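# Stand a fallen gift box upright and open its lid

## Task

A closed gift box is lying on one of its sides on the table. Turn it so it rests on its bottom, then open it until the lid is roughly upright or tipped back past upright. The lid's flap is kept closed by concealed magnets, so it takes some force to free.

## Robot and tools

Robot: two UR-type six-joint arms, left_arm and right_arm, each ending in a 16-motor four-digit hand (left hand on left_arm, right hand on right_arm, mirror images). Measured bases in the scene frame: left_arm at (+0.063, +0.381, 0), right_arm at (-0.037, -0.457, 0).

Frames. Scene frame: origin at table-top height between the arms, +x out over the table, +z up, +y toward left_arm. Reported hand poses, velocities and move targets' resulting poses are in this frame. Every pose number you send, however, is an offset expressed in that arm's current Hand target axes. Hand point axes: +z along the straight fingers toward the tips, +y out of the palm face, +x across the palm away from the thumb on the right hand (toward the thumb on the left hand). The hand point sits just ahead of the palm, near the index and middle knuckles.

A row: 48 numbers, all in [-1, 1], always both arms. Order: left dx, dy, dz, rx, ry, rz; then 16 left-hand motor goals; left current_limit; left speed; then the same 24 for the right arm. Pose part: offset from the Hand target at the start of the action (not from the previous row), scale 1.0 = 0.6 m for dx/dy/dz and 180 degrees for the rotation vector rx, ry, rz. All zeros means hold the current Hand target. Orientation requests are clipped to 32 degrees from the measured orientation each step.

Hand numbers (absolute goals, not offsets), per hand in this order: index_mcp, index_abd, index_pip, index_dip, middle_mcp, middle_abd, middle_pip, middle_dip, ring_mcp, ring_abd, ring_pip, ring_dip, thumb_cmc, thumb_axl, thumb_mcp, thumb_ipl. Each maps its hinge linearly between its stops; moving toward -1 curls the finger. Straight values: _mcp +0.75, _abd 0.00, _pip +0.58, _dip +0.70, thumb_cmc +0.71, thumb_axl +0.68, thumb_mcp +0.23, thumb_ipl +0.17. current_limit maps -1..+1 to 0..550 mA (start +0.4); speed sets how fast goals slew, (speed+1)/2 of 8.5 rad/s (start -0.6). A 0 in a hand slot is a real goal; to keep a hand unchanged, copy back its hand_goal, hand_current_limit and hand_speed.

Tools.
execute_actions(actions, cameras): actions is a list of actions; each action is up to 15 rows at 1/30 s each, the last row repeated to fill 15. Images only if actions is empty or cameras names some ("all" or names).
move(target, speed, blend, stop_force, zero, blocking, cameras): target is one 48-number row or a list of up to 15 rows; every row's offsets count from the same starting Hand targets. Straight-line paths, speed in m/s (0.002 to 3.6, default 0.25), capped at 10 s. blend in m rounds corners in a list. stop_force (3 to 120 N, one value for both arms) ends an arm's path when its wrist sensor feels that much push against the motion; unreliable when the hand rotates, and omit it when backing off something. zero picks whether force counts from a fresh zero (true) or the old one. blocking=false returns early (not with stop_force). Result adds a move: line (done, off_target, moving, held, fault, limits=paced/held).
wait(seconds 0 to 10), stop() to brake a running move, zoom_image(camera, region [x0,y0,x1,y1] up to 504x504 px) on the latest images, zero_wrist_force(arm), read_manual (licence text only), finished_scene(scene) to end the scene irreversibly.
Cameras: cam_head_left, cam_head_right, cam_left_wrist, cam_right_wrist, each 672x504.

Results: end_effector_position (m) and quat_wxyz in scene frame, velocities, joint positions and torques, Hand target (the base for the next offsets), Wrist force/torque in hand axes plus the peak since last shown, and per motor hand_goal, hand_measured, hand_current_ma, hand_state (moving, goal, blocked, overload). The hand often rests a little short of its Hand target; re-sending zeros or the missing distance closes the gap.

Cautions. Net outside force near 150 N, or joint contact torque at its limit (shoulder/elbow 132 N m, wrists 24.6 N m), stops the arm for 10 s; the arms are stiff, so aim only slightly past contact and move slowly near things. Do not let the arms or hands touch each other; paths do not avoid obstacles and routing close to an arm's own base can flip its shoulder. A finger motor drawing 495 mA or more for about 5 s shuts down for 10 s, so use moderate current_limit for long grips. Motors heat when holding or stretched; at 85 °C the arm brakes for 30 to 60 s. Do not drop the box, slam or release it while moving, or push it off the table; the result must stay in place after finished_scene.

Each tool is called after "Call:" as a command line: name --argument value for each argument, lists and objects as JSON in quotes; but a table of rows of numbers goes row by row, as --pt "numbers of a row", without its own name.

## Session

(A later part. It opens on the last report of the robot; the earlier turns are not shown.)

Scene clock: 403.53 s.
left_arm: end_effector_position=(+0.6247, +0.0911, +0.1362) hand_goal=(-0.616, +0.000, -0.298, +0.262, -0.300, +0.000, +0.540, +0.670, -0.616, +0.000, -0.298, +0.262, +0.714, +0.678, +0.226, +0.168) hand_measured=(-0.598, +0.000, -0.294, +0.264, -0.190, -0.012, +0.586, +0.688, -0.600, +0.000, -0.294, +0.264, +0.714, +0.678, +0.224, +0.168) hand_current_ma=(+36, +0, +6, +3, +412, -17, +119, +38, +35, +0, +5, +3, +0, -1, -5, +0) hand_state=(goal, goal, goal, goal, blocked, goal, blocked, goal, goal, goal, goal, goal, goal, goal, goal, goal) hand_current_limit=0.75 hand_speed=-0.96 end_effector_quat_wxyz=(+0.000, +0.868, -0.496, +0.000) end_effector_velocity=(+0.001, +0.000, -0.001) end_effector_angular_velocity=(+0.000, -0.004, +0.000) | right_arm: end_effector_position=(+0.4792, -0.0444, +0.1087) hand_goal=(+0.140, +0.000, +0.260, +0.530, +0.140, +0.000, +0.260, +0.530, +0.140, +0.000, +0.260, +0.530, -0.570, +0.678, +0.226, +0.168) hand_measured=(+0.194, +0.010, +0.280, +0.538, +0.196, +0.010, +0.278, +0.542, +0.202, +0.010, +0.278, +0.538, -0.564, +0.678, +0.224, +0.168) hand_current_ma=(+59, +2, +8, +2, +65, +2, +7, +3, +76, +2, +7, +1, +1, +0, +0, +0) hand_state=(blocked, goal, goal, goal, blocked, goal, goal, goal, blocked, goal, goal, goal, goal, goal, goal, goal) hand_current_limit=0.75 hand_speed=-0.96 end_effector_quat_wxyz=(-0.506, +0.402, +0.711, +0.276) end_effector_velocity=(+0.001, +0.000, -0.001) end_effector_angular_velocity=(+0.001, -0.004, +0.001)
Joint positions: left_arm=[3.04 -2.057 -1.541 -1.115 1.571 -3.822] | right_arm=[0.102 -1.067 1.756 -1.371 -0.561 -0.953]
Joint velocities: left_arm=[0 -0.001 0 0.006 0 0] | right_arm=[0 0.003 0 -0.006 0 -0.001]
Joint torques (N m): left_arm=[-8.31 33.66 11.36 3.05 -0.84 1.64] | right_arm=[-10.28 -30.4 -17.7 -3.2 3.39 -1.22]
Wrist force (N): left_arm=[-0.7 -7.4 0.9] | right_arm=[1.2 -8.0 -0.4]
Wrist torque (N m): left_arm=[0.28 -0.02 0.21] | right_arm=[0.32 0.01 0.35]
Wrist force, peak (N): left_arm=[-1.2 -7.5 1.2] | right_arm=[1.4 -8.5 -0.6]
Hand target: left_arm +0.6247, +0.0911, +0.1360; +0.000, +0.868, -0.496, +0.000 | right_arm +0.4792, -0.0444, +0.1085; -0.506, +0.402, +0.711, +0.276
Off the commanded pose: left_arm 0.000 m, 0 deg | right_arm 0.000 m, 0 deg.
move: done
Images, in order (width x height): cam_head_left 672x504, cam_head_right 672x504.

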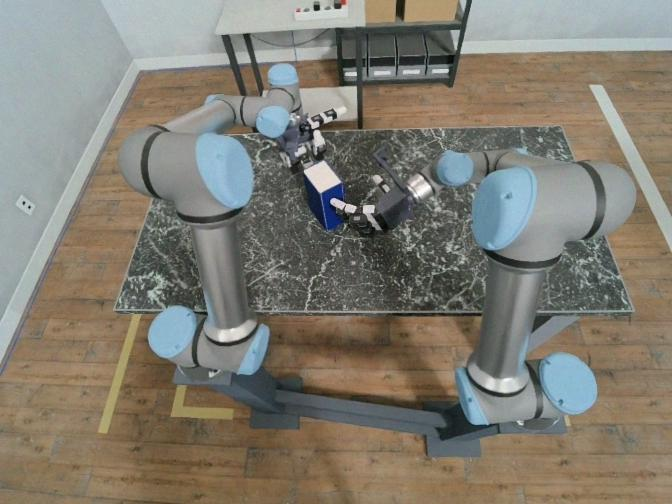

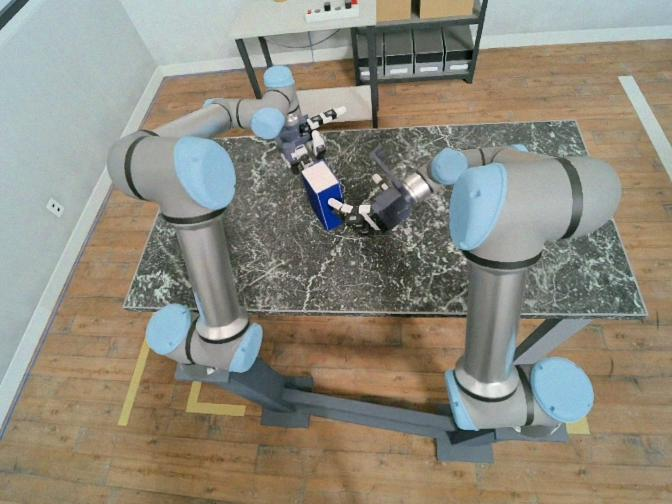

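Call:
move --pt "-0.0412 0 -0.0082 0 0 0 -0.616 0 -0.299 0.261 -0.3 0 0.54 0.67 -0.616 0 -0.299 0.261 0.714 0.678 0.226 0.168 0.75 -0.96 0.0819 0 0.0316 0 -0.1667 0 0.14 0 0.26 0.53 0.14 0 0.26 0.53 0.14 0 0.26 0.53 -0.571 0.678 0.226 0.168 0.75 -0.96" --pt "-0.0765 0 0.0278 0 0 0 -0.616 0 -0.299 0.261 -0.3 0 0.54 0.67 -0.616 0 -0.299 0.261 0.714 0.678 0.226 0.168 0.75 -0.96 0.1144 0 0.1033 0 -0.3333 0 0.14 0 0.26 0.53 0.14 0 0.26 0.53 0.14 0 0.26 0.53 -0.571 0.678 0.226 0.168 0.75 -0.96" --pt "-0.0817 0 0.0983 0 0 0 -0.616 0 -0.299 0.261 -0.3 0 0.54 0.67 -0.616 0 -0.299 0.261 0.714 0.678 0.226 0.168 0.75 -0.96 0.0839 0 0.1822 0 -0.5 0 0.14 0 0.26 0.53 0.14 0 0.26 0.53 0.14 0 0.26 0.53 -0.571 0.678 0.226 0.168 0.75 -0.96" --speed 0.13 --blend 0.015 --cameras '["all"]'

Call:
zoom_image --camera "cam_head_left" --region '[260, 130, 420, 270]'

Call:
zoom_image --camera "cam_head_right" --region '[260, 130, 420, 270]'

Scene clock: 423.90 s.
left_arm: end_effector_position=(+0.5997, +0.1334, +0.0769) hand_goal=(-0.616, +0.000, -0.298, +0.262, -0.300, +0.000, +0.540, +0.670, -0.616, +0.000, -0.298, +0.262, +0.714, +0.678, +0.226, +0.168) hand_measured=(-0.598, +0.000, -0.294, +0.264, -0.192, -0.020, +0.586, +0.690, -0.600, +0.000, -0.294, +0.264, +0.714, +0.678, +0.224, +0.168) hand_current_ma=(+36, +0, +6, +3, +403, -35, +123, +39, +35, +0, +5, +3, +0, -1, -5, +0) hand_state=(goal, goal, goal, goal, blocked, blocked, blocked, goal, goal, goal, goal, goal, goal, goal, goal, goal) hand_current_limit=0.75 hand_speed=-0.96 end_effector_quat_wxyz=(+0.000, +0.868, -0.496, +0.000) | right_arm: end_effector_position=(+0.4165, +0.0579, +0.1193) hand_goal=(+0.140, +0.000, +0.260, +0.530, +0.140, +0.000, +0.260, +0.530, +0.140, +0.000, +0.260, +0.530, -0.570, +0.678, +0.226, +0.168) hand_measured=(+0.194, +0.014, +0.280, +0.540, +0.176, +0.000, +0.276, +0.538, +0.160, +0.000, +0.264, +0.532, -0.570, +0.678, +0.224, +0.168) hand_current_ma=(+59, +3, +9, +2, +29, +0, +6, +2, +10, +0, +0, +0, +0, +0, +0, +0) hand_state=(blocked, goal, blocked, goal, blocked, goal, goal, goal, blocked, goal, goal, goal, goal, goal, goal, goal) hand_current_limit=0.75 hand_speed=-0.96 end_effector_quat_wxyz=(+0.145, +0.480, +0.861, -0.089)
Joint positions: left_arm=[3.101 -2.053 -1.724 -0.936 1.571 -3.76] | right_arm=[0.824 -1.09 1.623 -1.994 -1.895 0.289]
Joint torques (N m): left_arm=[2.54 46.14 21.71 -0.09 0.05 1.44] | right_arm=[-10.07 -48.53 -13.4 -4.65 -0.86 -2.24]
Wrist force (N): left_arm=[-0.5 -4.5 1.4] | right_arm=[-0.7 -3.6 0.7]
Wrist torque (N m): left_arm=[0.27 0.01 0.05] | right_arm=[0.44 -0.13 0.03]
Wrist force, peak (N): left_arm=[-1.3 -8.6 0.8] | right_arm=[-0.2 -9.1 -0.6]
Hand target: left_arm +0.5998, +0.1334, +0.0770; +0.000, +0.868, -0.496, +0.000 | right_arm +0.4165, +0.0578, +0.1193; +0.145, +0.480, +0.861, -0.089
Off the commanded pose: left_arm 0.000 m, 0 deg | right_arm 0.000 m, 0 deg.
move: done

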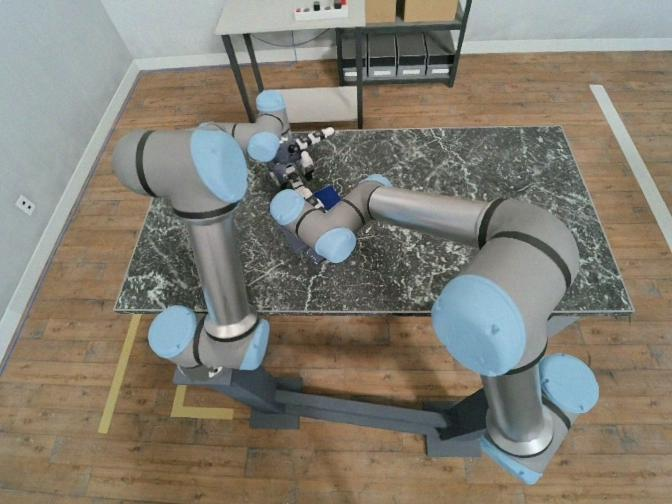

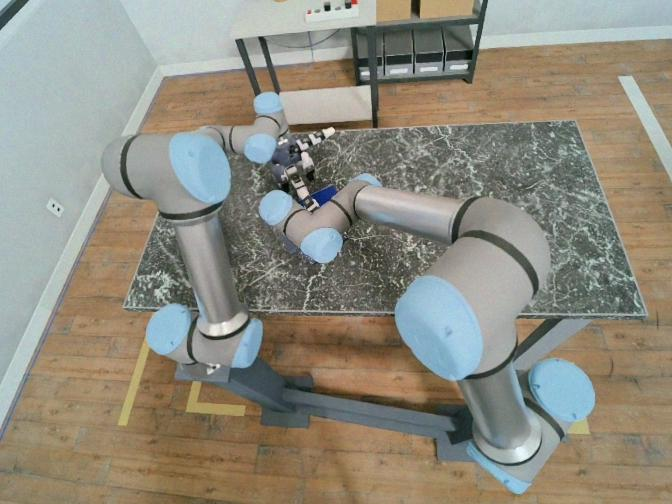

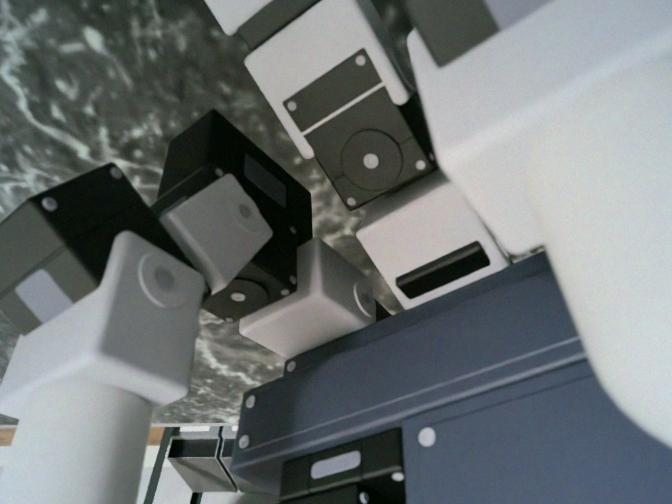

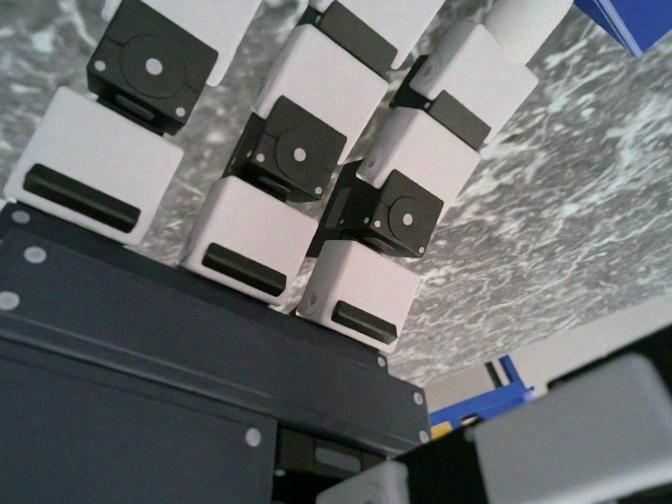

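Scaled by 3.150.

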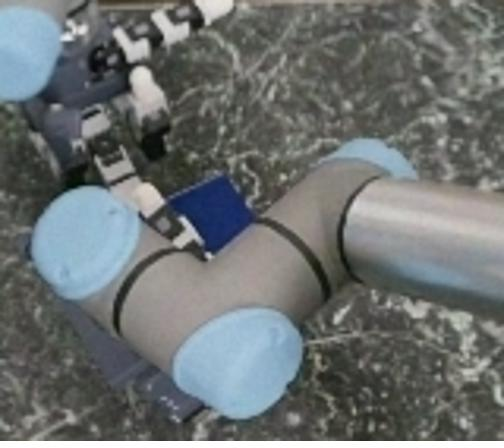

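Scaled by 3.150.

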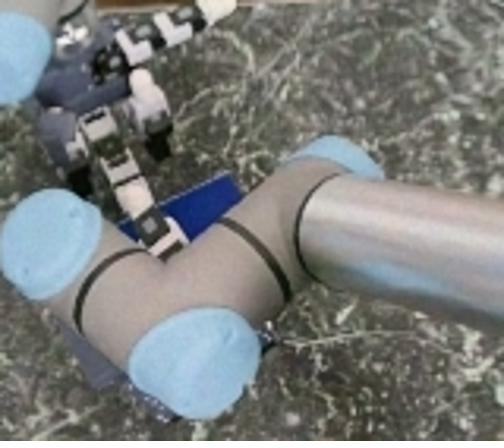

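Call:
move --target '[0,0,0.027,0,0,0, -0.616,0,-0.299,0.261,-0.3,0,0.54,0.67,-0.616,0,-0.299,0.261,0.714,0.678,0.226,0.168,0.75,-0.96, 0.009,0,0.0255,0,0,0, 0.14,0,0.26,0.53,0.14,0,0.26,0.53,0.14,0,0.26,0.53,-0.571,0.678,0.226,0.168,0.75,-0.96]' --speed 0.02 --stop_force 4 --cameras '["cam_right_wrist"]'

Scene clock: 438.13 s.
left_arm: end_effector_position=(+0.5998, +0.1334, +0.0699) hand_goal=(-0.616, +0.000, -0.298, +0.262, -0.300, +0.000, +0.540, +0.670, -0.616, +0.000, -0.298, +0.262, +0.714, +0.678, +0.226, +0.168) hand_measured=(-0.598, +0.000, -0.294, +0.264, -0.218, -0.014, +0.586, +0.686, -0.600, +0.000, -0.294, +0.264, +0.714, +0.678, +0.224, +0.168) hand_current_ma=(+36, +0, +6, +3, +285, -22, +123, +30, +35, +0, +5, +3, +0, -1, -5, +0) hand_state=(goal, goal, goal, goal, blocked, goal, blocked, goal, goal, goal, goal, goal, goal, goal, goal, goal) hand_current_limit=0.75 hand_speed=-0.96 end_effector_quat_wxyz=(+0.000, +0.868, -0.496, +0.000) | right_arm: end_effector_position=(+0.4164, +0.0577, +0.1123) hand_goal=(+0.140, +0.000, +0.260, +0.530, +0.140, +0.000, +0.260, +0.530, +0.140, +0.000, +0.260, +0.530, -0.570, +0.678, +0.226, +0.168) hand_measured=(+0.208, +0.012, +0.286, +0.538, +0.184, +0.000, +0.276, +0.534, +0.160, +0.002, +0.262, +0.526, -0.570, +0.678, +0.224, +0.168) hand_current_ma=(+91, +3, +14, +1, +40, +0, +5, +1, +11, +0, +0, +0, +0, +0, +0, +0) hand_state=(blocked, goal, blocked, goal, blocked, goal, goal, goal, blocked, goal, goal, goal, goal, goal, goal, goal) hand_current_limit=0.75 hand_speed=-0.96 end_effector_quat_wxyz=(+0.145, +0.480, +0.861, -0.089)
Joint positions: left_arm=[3.101 -2.063 -1.73 -0.92 1.571 -3.76] | right_arm=[0.824 -1.082 1.631 -2.01 -1.896 0.289]
Joint torques (N m): left_arm=[-9.27 44.8 18.24 1.5 -1.49 -1.01] | right_arm=[-8.54 -48.99 -35.93 -5.93 -2.01 0.47]
Wrist force (N): left_arm=[-0.4 -15.4 -1.0] | right_arm=[-1.0 -12.4 -0.9]
Wrist torque (N m): left_arm=[0.19 -0.04 0.29] | right_arm=[0.80 -0.09 -0.10]
Wrist force, peak (N): left_arm=[-0.6 -18.8 -3.1] | right_arm=[-2.6 -21.0 -6.5]
Hand target: left_arm +0.5998, +0.1334, +0.0699; +0.000, +0.868, -0.496, +0.000 (not the last commanded pose) | right_arm +0.4164, +0.0577, +0.1123; +0.145, +0.480, +0.861, -0.089 (not the last commanded pose)
Off the commanded pose: left_arm 0.009 m, 0 deg | right_arm 0.009 m, 0 deg.
move: contact (left_arm, right_arm)
Images, in order (width x height): cam_right_wrist 672x504.

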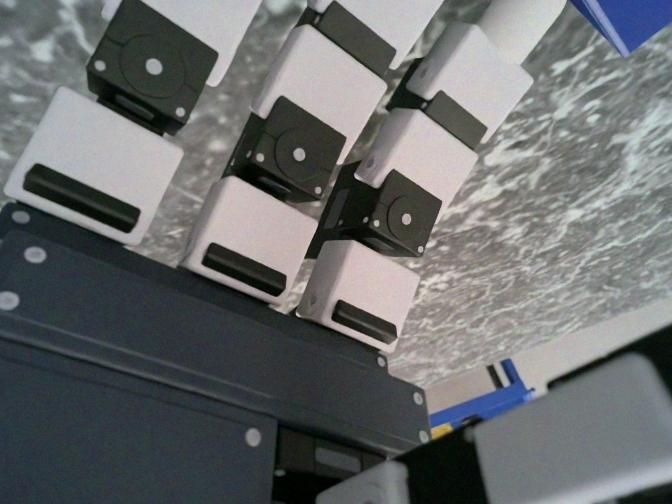

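Call:
move --target '[0,0,0.0135,0,0,0, -0.616,0,-0.299,0.261,-0.3,0,0.54,0.67,-0.616,0,-0.299,0.261,0.714,0.678,0.226,0.168,0.75,-0.96, 0.0045,0,0.0125,0,0,0, 0.14,0,0.26,0.53,0.14,0,0.26,0.53,0.14,0,0.26,0.53,-0.571,0.678,0.226,0.168,0.75,-0.96]' --speed 0.02 --stop_force 6 --cameras '[]'

Call:
move --pt "0 0 0 0 0 0 -0.616 0 -0.299 0.261 -0.1 0 0.577 0.696 -0.616 0 -0.299 0.261 0.714 0.678 0.226 0.168 0.7 -0.95 0 0 0 0 0 0 0.35 0 0.286 0.551 0.35 0 0.286 0.551 0.35 0 0.286 0.551 -0.571 0.678 0.226 0.168 0.7 -0.95" --pt "0 -0.08 -0.05 0 0 0 -0.616 0 -0.299 0.261 -0.1 0 0.577 0.696 -0.616 0 -0.299 0.261 0.714 0.678 0.226 0.168 0.7 -0.95 0.017 -0.13 -0.047 0 0 0 0.35 0 0.286 0.551 0.35 0 0.286 0.551 0.35 0 0.286 0.551 -0.571 0.678 0.226 0.168 0.7 -0.95" --speed 0.1 --cameras '["all"]'

Call:
zoom_image --camera "cam_head_left" --region '[260, 130, 420, 270]'

Scene clock: 454.90 s.
left_arm: end_effector_position=(+0.5999, +0.1334, +0.0649) hand_goal=(-0.616, +0.000, -0.298, +0.262, -0.300, +0.000, +0.540, +0.670, -0.616, +0.000, -0.298, +0.262, +0.714, +0.678, +0.226, +0.168) hand_measured=(-0.598, +0.000, -0.294, +0.264, -0.228, -0.014, +0.570, +0.670, -0.600, +0.000, -0.294, +0.264, +0.714, +0.678, +0.224, +0.168) hand_current_ma=(+36, +0, +6, +3, +238, -23, +70, -1, +35, +0, +5, +3, +0, -1, -5, +0) hand_state=(goal, goal, goal, goal, blocked, goal, blocked, goal, goal, goal, goal, goal, goal, goal, goal, goal) hand_current_limit=0.75 hand_speed=-0.96 end_effector_quat_wxyz=(+0.000, +0.868, -0.496, +0.000) | right_arm: end_effector_position=(+0.4165, +0.0578, +0.1118) hand_goal=(+0.140, +0.000, +0.260, +0.530, +0.140, +0.000, +0.260, +0.530, +0.140, +0.000, +0.260, +0.530, -0.570, +0.678, +0.226, +0.168) hand_measured=(+0.212, +0.014, +0.282, +0.528, +0.188, +0.002, +0.270, +0.528, +0.166, +0.006, +0.256, +0.520, -0.570, +0.678, +0.224, +0.168) hand_current_ma=(+103, +4, +11, +0, +49, +0, +3, +0, +16, +1, +0, -2, +0, +0, +0, +0) hand_state=(blocked, goal, blocked, goal, blocked, goal, goal, goal, blocked, goal, goal, goal, goal, goal, goal, goal) hand_current_limit=0.75 hand_speed=-0.96 end_effector_quat_wxyz=(+0.145, +0.480, +0.861, -0.089)
Joint positions: left_arm=[3.101 -2.07 -1.734 -0.908 1.571 -3.76] | right_arm=[0.824 -1.081 1.631 -2.012 -1.896 0.289]
Joint torques (N m): left_arm=[-9.27 40.31 10.47 -2.11 -3.94 -1.18] | right_arm=[-8.25 -43.46 -38.04 -8.38 -1.96 0.7]
Wrist force (N): left_arm=[-0.1 -33.2 -6.1] | right_arm=[-1.3 -25.8 -7.5]
Wrist torque (N m): left_arm=[0.01 -0.14 0.71] | right_arm=[1.11 -0.01 -0.34]
Wrist force, peak (N): left_arm=[-0.1 -36.3 -7.1] | right_arm=[-1.4 -25.9 -7.2]
Hand target: left_arm +0.5999, +0.1334, +0.0649; +0.000, +0.868, -0.496, +0.000 (not the last commanded pose) | right_arm +0.4165, +0.0578, +0.1118; +0.145, +0.480, +0.861, -0.089 (not the last commanded pose)
Off the commanded pose: left_arm 0.003 m, 0 deg | right_arm 0.008 m, 0 deg.
move: contact (left_arm, right_arm)
No camera images: "cameras" was empty.

Scene clock: 457.67 s.
left_arm: end_effector_position=(+0.6412, +0.1578, +0.0948) hand_goal=(-0.616, +0.000, -0.298, +0.262, -0.100, +0.000, +0.578, +0.696, -0.616, +0.000, -0.298, +0.262, +0.714, +0.678, +0.226, +0.168) hand_measured=(-0.598, +0.000, -0.294, +0.264, -0.094, -0.002, +0.578, +0.694, -0.600, +0.000, -0.294, +0.264, +0.714, +0.678, +0.224, +0.168) hand_current_ma=(+36, +0, +6, +3, +7, -3, +0, -2, +35, +0, +5, +3, +0, -1, -5, +0) hand_state=(goal, goal, goal, goal, goal, goal, goal, goal, goal, goal, goal, goal, goal, goal, goal, goal) hand_current_limit=0.70 hand_speed=-0.95 end_effector_quat_wxyz=(+0.000, +0.868, -0.496, +0.000) | right_arm: end_effector_position=(+0.3402, +0.0334, +0.1360) hand_goal=(+0.350, +0.000, +0.286, +0.552, +0.350, +0.000, +0.286, +0.552, +0.350, +0.000, +0.286, +0.552, -0.570, +0.678, +0.226, +0.168) hand_measured=(+0.352, +0.002, +0.284, +0.550, +0.352, +0.002, +0.286, +0.550, +0.352, +0.002, +0.286, +0.550, -0.570, +0.678, +0.224, +0.168) hand_current_ma=(+0, +0, +0, +0, +0, +0, +0, +0, +0, +0, +0, +0, +0, +0, +0, +0) hand_state=(goal, goal, goal, goal, goal, goal, goal, goal, goal, goal, goal, goal, goal, goal, goal, goal) hand_current_limit=0.70 hand_speed=-0.95 end_effector_quat_wxyz=(+0.145, +0.480, +0.861, -0.089) end_effector_velocity=(+0.003, +0.001, +0.001) end_effector_angular_velocity=(+0.001, -0.001, +0.002)
Joint positions: left_arm=[3.144 -2.096 -1.599 -1.018 1.571 -3.717] | right_arm=[0.893 -1.233 1.782 -1.987 -1.887 0.362]
Joint velocities: left_arm=[within noise] | right_arm=[-0.003 0.002 -0.004 -0.002 -0.001 -0.005]
Joint torques (N m): left_arm=[-8.47 47.95 13.29 3.73 1.05 -1.65] | right_arm=[-9.67 -26.26 -29.92 -3.73 -0.87 -2.29]
Wrist force (N): left_arm=[1.3 0.4 0.7] | right_arm=[-1.3 1.0 -0.1]
Wrist torque (N m): left_arm=[0.17 -0.19 0.03] | right_arm=[0.36 -0.05 -0.10]
Wrist force, peak (N): left_arm=[-0.1 -33.3 -7.8] | right_arm=[-1.3 -25.8 -7.5]
Hand target: left_arm +0.6412, +0.1577, +0.0949; +0.000, +0.868, -0.496, +0.000 | right_arm +0.3404, +0.0334, +0.1360; +0.145, +0.480, +0.861, -0.089
Off the commanded pose: left_arm 0.000 m, 0 deg | right_arm 0.000 m, 0 deg.
move: done

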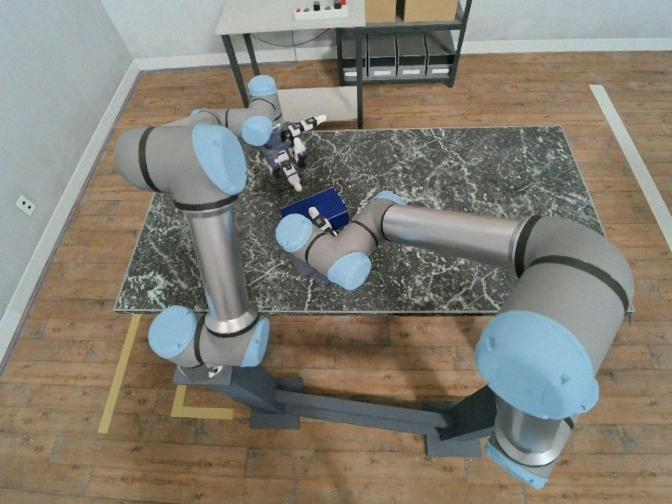

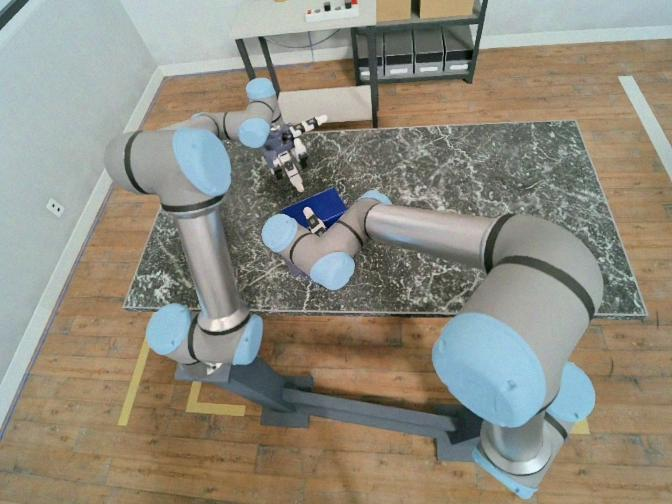

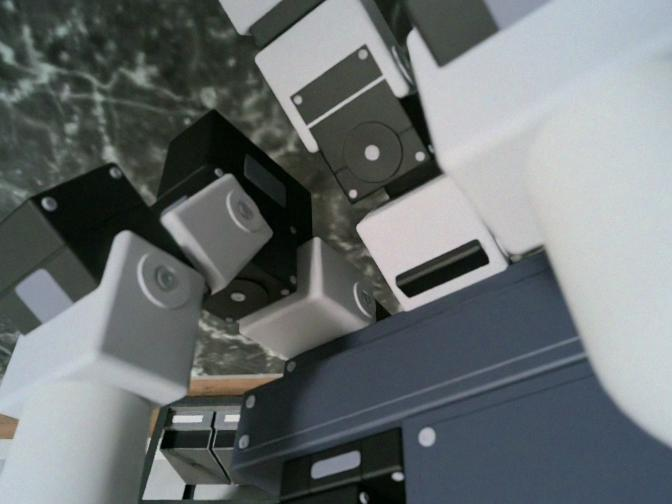

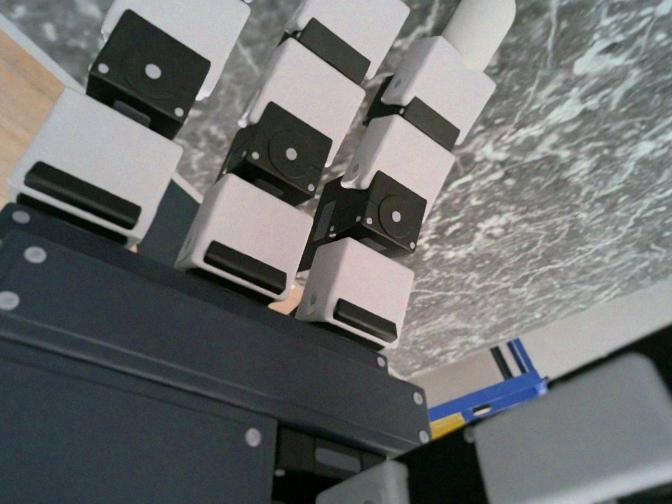

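Scaled by 3.150.

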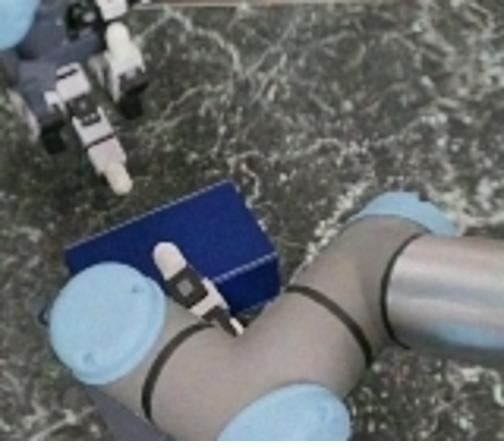

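Call:
move --pt "-0.165 -0.056 -0.2752 0 0 -0.24 0.342 0 0.285 0.551 -0.616 0 -0.299 0.261 -0.616 0 -0.299 0.261 0.714 0.678 0.226 0.168 0.7 -0.5 -0.2102 -0.0423 -0.179 0 0.111 0 0.754 0 -0.81 -0.464 0.754 0 0.576 0.696 0.754 0 0.576 0.696 0.714 0.678 0.226 0.168 0.7 -0.5" --pt "-0.307 0.2182 -0.2418 0 0 -0.478 0.342 0 0.285 0.551 -0.616 0 -0.299 0.261 -0.616 0 -0.299 0.261 0.714 0.678 0.226 0.168 0.7 -0.5 -0.2102 -0.0423 -0.179 0 0.111 0 0.754 0 -0.81 -0.464 0.754 0 0.576 0.696 0.754 0 0.576 0.696 0.714 0.678 0.226 0.168 0.7 -0.5" --speed 0.4 --blend 0.03 --cameras '["cam_head_left","cam_head_right","cam_left_wrist"]'

Call:
zoom_image --camera "cam_head_left" --region '[250, 150, 390, 260]'

Call:
zoom_image --camera "cam_head_right" --region '[250, 150, 390, 260]'

Scene clock: 515.33 s.
left_arm: end_effector_position=(+0.4348, +0.2499, +0.2399) hand_goal=(+0.342, +0.000, +0.286, +0.552, -0.616, +0.000, -0.298, +0.262, -0.616, +0.000, -0.298, +0.262, +0.714, +0.678, +0.226, +0.168) hand_measured=(+0.344, +0.000, +0.286, +0.550, -0.600, -0.002, -0.294, +0.264, -0.600, +0.000, -0.294, +0.264, +0.714, +0.678, +0.224, +0.168) hand_current_ma=(+3, +0, +0, -3, +31, -2, +5, +3, +35, +0, +5, +3, +0, -1, -5, +0) hand_state=(goal, goal, goal, goal, goal, goal, goal, goal, goal, goal, goal, goal, goal, goal, goal, goal) hand_current_limit=0.70 hand_speed=-0.50 end_effector_quat_wxyz=(+0.000, +0.973, +0.230, +0.000) | right_arm: end_effector_position=(+0.3638, -0.0495, +0.2798) hand_goal=(+0.754, +0.000, -0.810, -0.464, +0.754, +0.000, +0.576, +0.696, +0.754, +0.000, +0.576, +0.696, +0.714, +0.678, +0.226, +0.168) hand_measured=(+0.752, +0.002, -0.804, -0.462, +0.750, +0.002, +0.574, +0.694, +0.750, +0.002, +0.574, +0.694, +0.712, +0.678, +0.224, +0.168) hand_current_ma=(+0, +0, +1, +0, +0, +0, +0, +0, -1, +0, +0, +0, +0, +0, +0, +0) hand_state=(goal, goal, goal, goal, goal, goal, goal, goal, goal, goal, goal, goal, goal, goal, goal, goal) hand_current_limit=0.70 hand_speed=-0.50 end_effector_quat_wxyz=(-0.006, +0.488, +0.873, -0.004)
Joint positions: left_arm=[3.41 -1.097 -2.227 -1.388 1.571 -4.952] | right_arm=[0.603 -1.58 1.773 -1.751 -1.563 0.053]
Joint torques (N m): left_arm=[2.62 8.54 17.81 3.3 1.52 -1.24] | right_arm=[2.75 -29.23 -13.69 -1.14 1.58 -2.12]
Wrist force (N): left_arm=[1.5 1.0 0.3] | right_arm=[-0.6 0.8 -0.4]
Wrist torque (N m): left_arm=[0.26 -0.19 0.00] | right_arm=[0.21 0.07 -0.07]
Wrist force, peak (N): left_arm=[2.5 0.4 1.6] | right_arm=[-1.0 1.9 -0.1]
Hand target: left_arm +0.4348, +0.2499, +0.2399; +0.000, +0.973, +0.230, +0.000 | right_arm +0.3638, -0.0495, +0.2798; -0.006, +0.488, +0.873, -0.004
Off the commanded pose: left_arm 0.000 m, 0 deg | right_arm 0.000 m, 0 deg.
move: done
Images, in order (width x height): cam_head_left 672x504, cam_head_right 672x504, cam_left_wrist 672x504.

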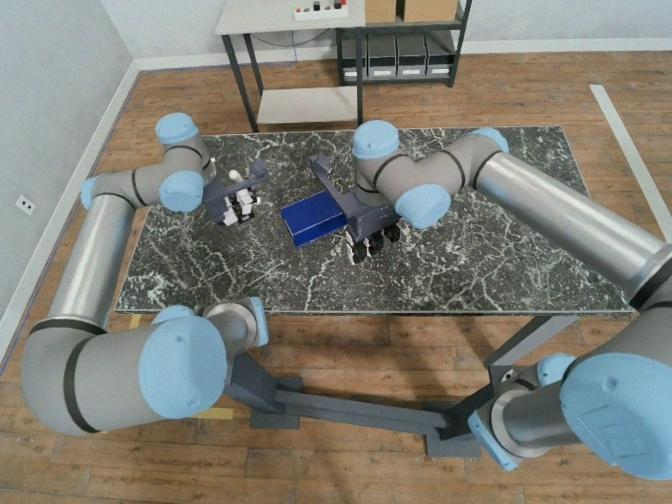

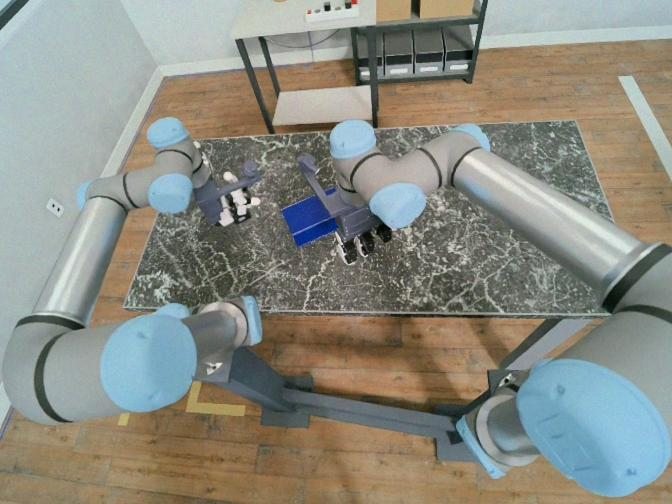

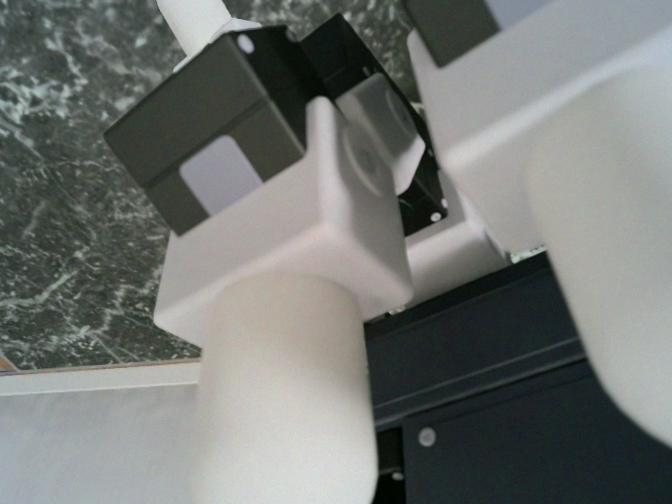

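Scaled by 3.600.

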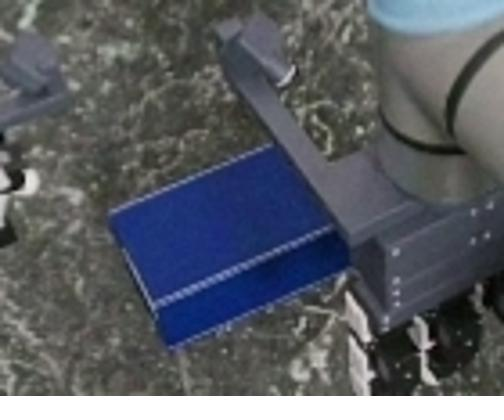

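Scaled by 3.600.

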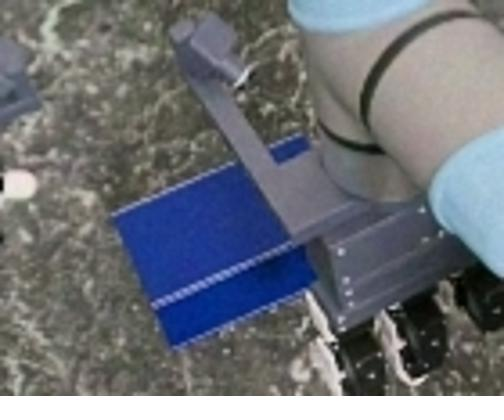

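Call:
move --target '[-0.02,0.04,0.2133,0,0,0, 0.342,0,0.285,0.551,-0.616,0,-0.299,0.261,-0.616,0,-0.299,0.261,0.714,0.678,0.226,0.168,0.7,-0.5, -0.0638,0.2517,0.0913,0,0,0.5256, 0.754,0,-0.81,-0.464,0.754,0,0.576,0.696,0.754,0,0.576,0.696,0.714,0.678,0.226,0.168,0.7,-0.5]' --speed 0.3 --cameras '["cam_head_left","cam_head_right","cam_left_wrist"]'

Call:
zoom_image --camera "cam_head_left" --region '[250, 150, 390, 260]'

Call:
zoom_image --camera "cam_head_right" --region '[250, 150, 390, 260]'

Scene clock: 548.53 s.
left_arm: end_effector_position=(+0.4348, +0.2230, +0.1119) hand_goal=(+0.342, +0.000, +0.286, +0.552, -0.616, +0.000, -0.298, +0.262, -0.616, +0.000, -0.298, +0.262, +0.714, +0.678, +0.226, +0.168) hand_measured=(+0.344, +0.000, +0.286, +0.550, -0.600, -0.002, -0.294, +0.264, -0.600, +0.000, -0.294, +0.264, +0.714, +0.678, +0.224, +0.168) hand_current_ma=(+3, +0, +0, -3, +31, -2, +5, +3, +35, +0, +5, +3, +0, -1, -5, +0) hand_state=(goal, goal, goal, goal, goal, goal, goal, goal, goal, goal, goal, goal, goal, goal, goal, goal) hand_current_limit=0.70 hand_speed=-0.50 end_effector_quat_wxyz=(+0.000, +0.973, +0.230, +0.000) | right_arm: end_effector_position=(+0.5117, -0.0032, +0.2227) hand_goal=(+0.754, +0.000, -0.810, -0.464, +0.754, +0.000, +0.576, +0.696, +0.754, +0.000, +0.576, +0.696, +0.714, +0.678, +0.226, +0.168) hand_measured=(+0.752, +0.002, -0.804, -0.462, +0.750, +0.002, +0.574, +0.694, +0.750, +0.002, +0.574, +0.694, +0.712, +0.678, +0.224, +0.168) hand_current_ma=(+0, +0, +1, +0, +0, +0, +0, +0, -1, +0, +0, +0, +0, +0, +0, +0) hand_state=(goal, goal, goal, goal, goal, goal, goal, goal, goal, goal, goal, goal, goal, goal, goal, goal) hand_current_limit=0.70 hand_speed=-0.50 end_effector_quat_wxyz=(-0.001, +0.972, +0.233, -0.008)
Joint positions: left_arm=[3.321 -1.286 -2.479 -0.947 1.571 -5.042] | right_arm=[0.614 -0.917 1.034 -1.675 -1.563 1.715]
Joint torques (N m): left_arm=[6.74 13 23.68 1.3 1.53 1.78] | right_arm=[11.1 -51.18 -19.98 -3.45 -1.23 0.83]
Wrist force (N): left_arm=[1.3 0.6 0.3] | right_arm=[-1.2 0.5 0.0]
Wrist torque (N m): left_arm=[0.18 -0.19 0.15] | right_arm=[0.16 0.10 0.01]
Wrist force, peak (N): left_arm=[1.9 0.9 0.2] | right_arm=[-1.2 1.0 -0.7]
Hand target: left_arm +0.4349, +0.2230, +0.1119; +0.000, +0.973, +0.230, +0.000 | right_arm +0.5117, -0.0031, +0.2227; -0.001, +0.972, +0.233, -0.008
Off the commanded pose: left_arm 0.000 m, 0 deg | right_arm 0.000 m, 0 deg.
move: done
Images, in order (width x height): cam_head_left 672x504, cam_head_right 672x504, cam_left_wrist 672x504.

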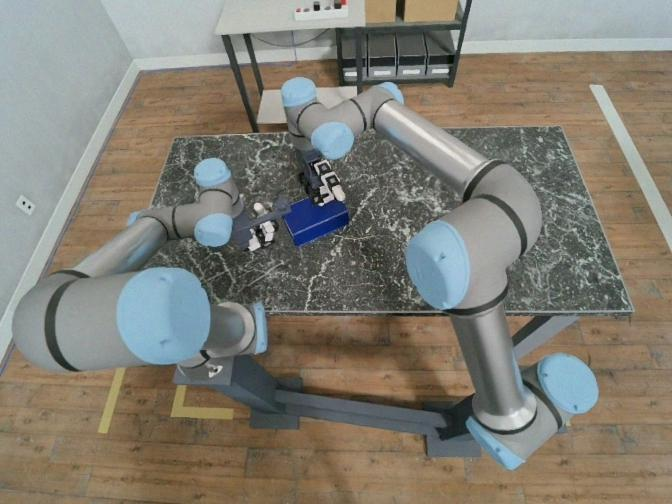

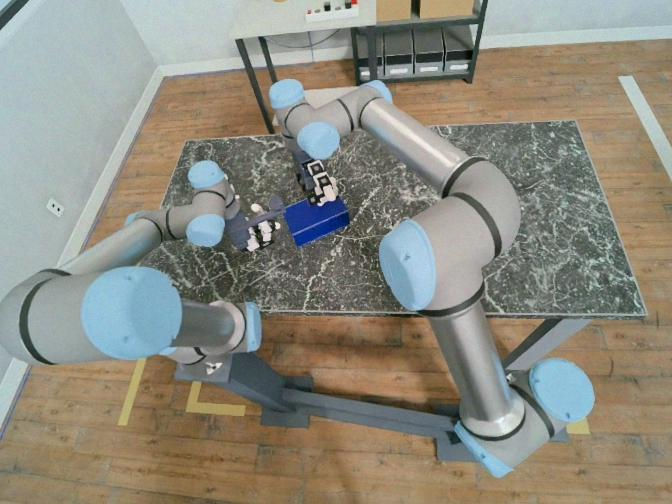

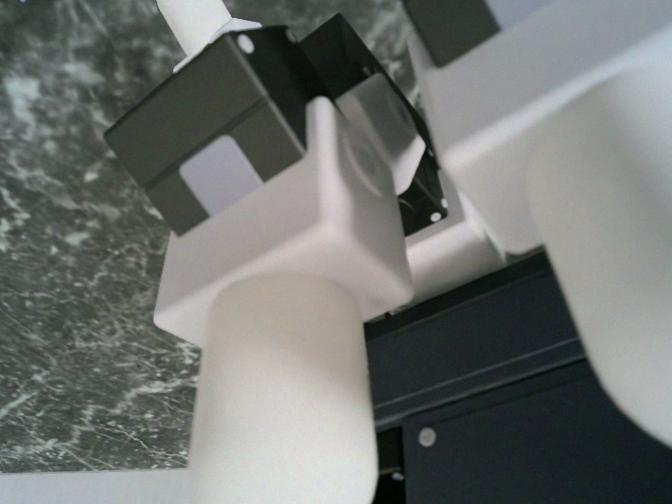

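Scaled by 3.600.

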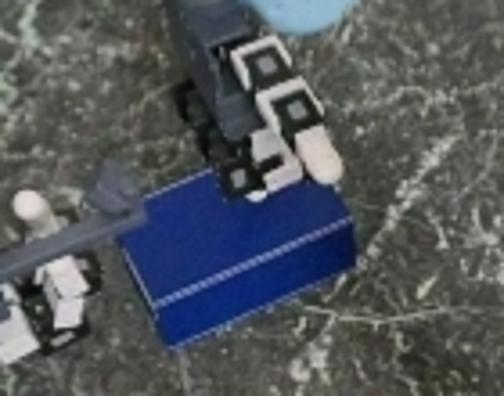

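Scaled by 3.600.

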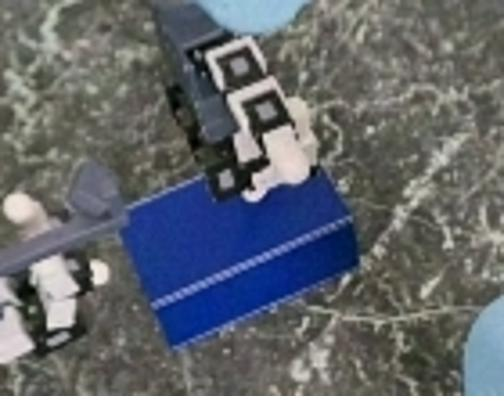

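Call:
move --target '[0,0,0,0,0,0, 0.342,0,0.285,0.551,-0.616,0,-0.299,0.261,-0.616,0,-0.299,0.261,0.714,0.678,0.226,0.168,0.78,-0.5, 0,0,0.08,0,0,0, 0.754,0,-0.81,-0.464,0.754,0,0.576,0.696,0.754,0,0.576,0.696,0.714,0.678,0.226,0.168,0.78,-0.5]' --speed 0.02 --stop_force 12 --cameras '[]'

Call:
move --target '[0,0.06,0,0,0,0, 0.342,0,0.285,0.551,-0.616,0,-0.299,0.261,-0.616,0,-0.299,0.261,0.714,0.678,0.226,0.168,0.78,-0.5, 0,0,0,0,0,0, 0.754,0,-0.81,-0.464,0.754,0,0.576,0.696,0.754,0,0.576,0.696,0.714,0.678,0.226,0.168,0.78,-0.5]' --speed 0.02 --stop_force 3 --cameras '["cam_head_left","cam_head_right"]'

Call:
zoom_image --camera "cam_head_left" --region '[250, 150, 390, 260]'

Scene clock: 570.47 s.
left_arm: end_effector_position=(+0.4349, +0.2230, +0.1119) hand_goal=(+0.342, +0.000, +0.286, +0.552, -0.616, +0.000, -0.298, +0.262, -0.616, +0.000, -0.298, +0.262, +0.714, +0.678, +0.226, +0.168) hand_measured=(+0.344, +0.000, +0.286, +0.550, -0.600, -0.002, -0.294, +0.264, -0.600, +0.000, -0.294, +0.264, +0.714, +0.678, +0.224, +0.168) hand_current_ma=(+3, +0, +0, -3, +31, -2, +5, +3, +35, +0, +5, +3, +0, -1, -5, +0) hand_state=(goal, goal, goal, goal, goal, goal, goal, goal, goal, goal, goal, goal, goal, goal, goal, goal) hand_current_limit=0.78 hand_speed=-0.50 end_effector_quat_wxyz=(+0.000, +0.973, +0.230, +0.000) | right_arm: end_effector_position=(+0.5113, -0.0031, +0.1991) hand_goal=(+0.754, +0.000, -0.810, -0.464, +0.754, +0.000, +0.576, +0.696, +0.754, +0.000, +0.576, +0.696, +0.714, +0.678, +0.226, +0.168) hand_measured=(+0.752, +0.002, -0.804, -0.462, +0.750, +0.002, +0.574, +0.694, +0.750, +0.004, +0.574, +0.694, +0.712, +0.678, +0.224, +0.168) hand_current_ma=(+0, +0, +1, +0, +0, +0, +0, +0, -1, +0, +0, +0, +0, +0, +0, +0) hand_state=(goal, goal, goal, goal, goal, goal, goal, goal, goal, goal, goal, goal, goal, goal, goal, goal) hand_current_limit=0.78 hand_speed=-0.50 end_effector_quat_wxyz=(-0.001, +0.972, +0.233, -0.008)
Joint positions: left_arm=[3.321 -1.286 -2.479 -0.947 1.571 -5.042] | right_arm=[0.614 -0.908 1.081 -1.731 -1.563 1.715]
Joint torques (N m): left_arm=[7.87 12.97 23.99 3.58 0.89 2.04] | right_arm=[7.02 -48.13 -26.4 -1.51 1.27 1.28]
Wrist force (N): left_arm=[1.5 0.7 0.5] | right_arm=[-1.0 0.4 -12.6]
Wrist torque (N m): left_arm=[0.18 -0.22 0.15] | right_arm=[1.12 0.87 -0.06]
Wrist force, peak (N): left_arm=[2.1 0.7 0.3] | right_arm=[-1.4 0.3 -22.9]
Hand target: left_arm +0.4349, +0.2230, +0.1119; +0.000, +0.973, +0.230, +0.000 | right_arm +0.5113, -0.0031, +0.1991; -0.001, +0.972, +0.233, -0.008 (not the last commanded pose)
Off the commanded pose: left_arm 0.000 m, 0 deg | right_arm 0.024 m, 0 deg.
move: contact (right_arm)
No camera images: "cameras" was empty.

Scene clock: 572.57 s.
left_arm: end_effector_position=(+0.4463, +0.2002, +0.1119) hand_goal=(+0.342, +0.000, +0.286, +0.552, -0.616, +0.000, -0.298, +0.262, -0.616, +0.000, -0.298, +0.262, +0.714, +0.678, +0.226, +0.168) hand_measured=(+0.352, -0.002, +0.284, +0.550, -0.600, -0.002, -0.294, +0.264, -0.600, +0.000, -0.294, +0.264, +0.714, +0.678, +0.224, +0.168) hand_current_ma=(+19, -1, -1, -3, +31, -2, +5, +3, +35, +0, +5, +3, +0, -1, -5, +0) hand_state=(goal, goal, goal, goal, goal, goal, goal, goal, goal, goal, goal, goal, goal, goal, goal, goal) hand_current_limit=0.78 hand_speed=-0.50 end_effector_quat_wxyz=(+0.000, +0.973, +0.230, +0.000) | right_arm: end_effector_position=(+0.5113, -0.0031, +0.1991) hand_goal=(+0.754, +0.000, -0.810, -0.464, +0.754, +0.000, +0.576, +0.696, +0.754, +0.000, +0.576, +0.696, +0.714, +0.678, +0.226, +0.168) hand_measured=(+0.752, +0.002, -0.804, -0.462, +0.750, +0.002, +0.574, +0.694, +0.750, +0.004, +0.574, +0.694, +0.712, +0.678, +0.224, +0.168) hand_current_ma=(+0, +0, +1, +0, +0, +0, +0, +0, -1, +0, +0, +0, +0, +0, +0, +0) hand_state=(goal, goal, goal, goal, goal, goal, goal, goal, goal, goal, goal, goal, goal, goal, goal, goal) hand_current_limit=0.78 hand_speed=-0.50 end_effector_quat_wxyz=(-0.001, +0.972, +0.233, -0.008)
Joint positions: left_arm=[3.243 -1.345 -2.44 -0.927 1.571 -5.12] | right_arm=[0.614 -0.908 1.081 -1.731 -1.563 1.715]
Joint torques (N m): left_arm=[-4.63 7.5 14.88 0.95 -0.96 -1.38] | right_arm=[0.13 -48.23 -26.01 -1.46 1.16 0.03]
Wrist force (N): left_arm=[1.5 0.6 0.0] | right_arm=[-1.0 0.2 -12.5]
Wrist torque (N m): left_arm=[0.22 -0.22 0.02] | right_arm=[1.09 0.87 -0.06]
Wrist force, peak (N): left_arm=[1.4 -4.8 -3.0] | right_arm=[-1.1 0.3 -13.0]
Hand target: left_arm +0.4463, +0.2001, +0.1119; +0.000, +0.973, +0.230, +0.000 (not the last commanded pose) | right_arm +0.5113, -0.0031, +0.1991; -0.001, +0.972, +0.233, -0.008
Off the commanded pose: left_arm 0.010 m, 0 deg | right_arm 0.000 m, 0 deg.
move: contact (left_arm)
Images, in order (width x height): cam_head_left 672x504, cam_head_right 672x504.

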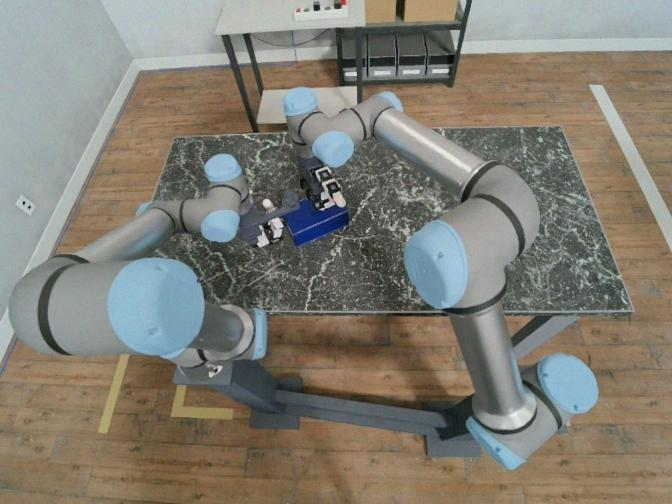

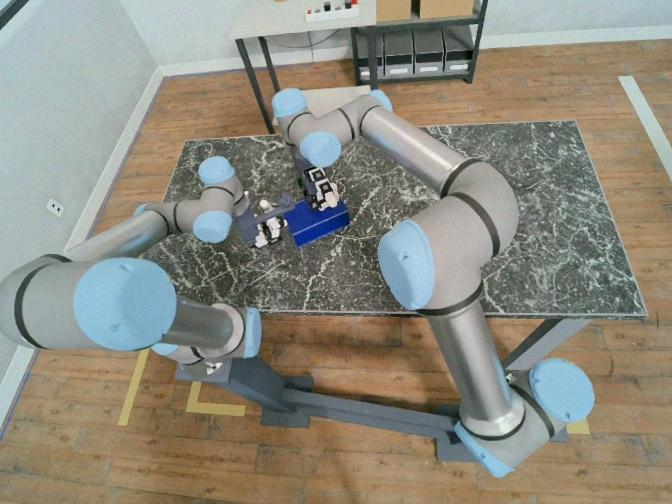

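Scaled by 3.600.

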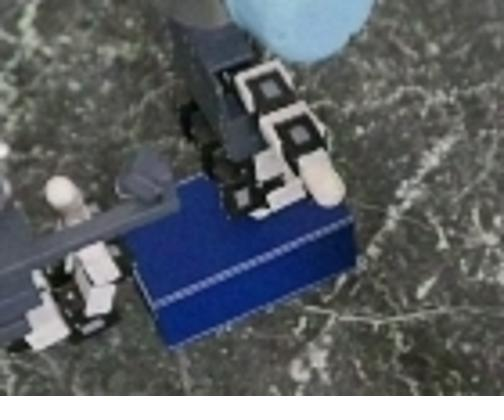

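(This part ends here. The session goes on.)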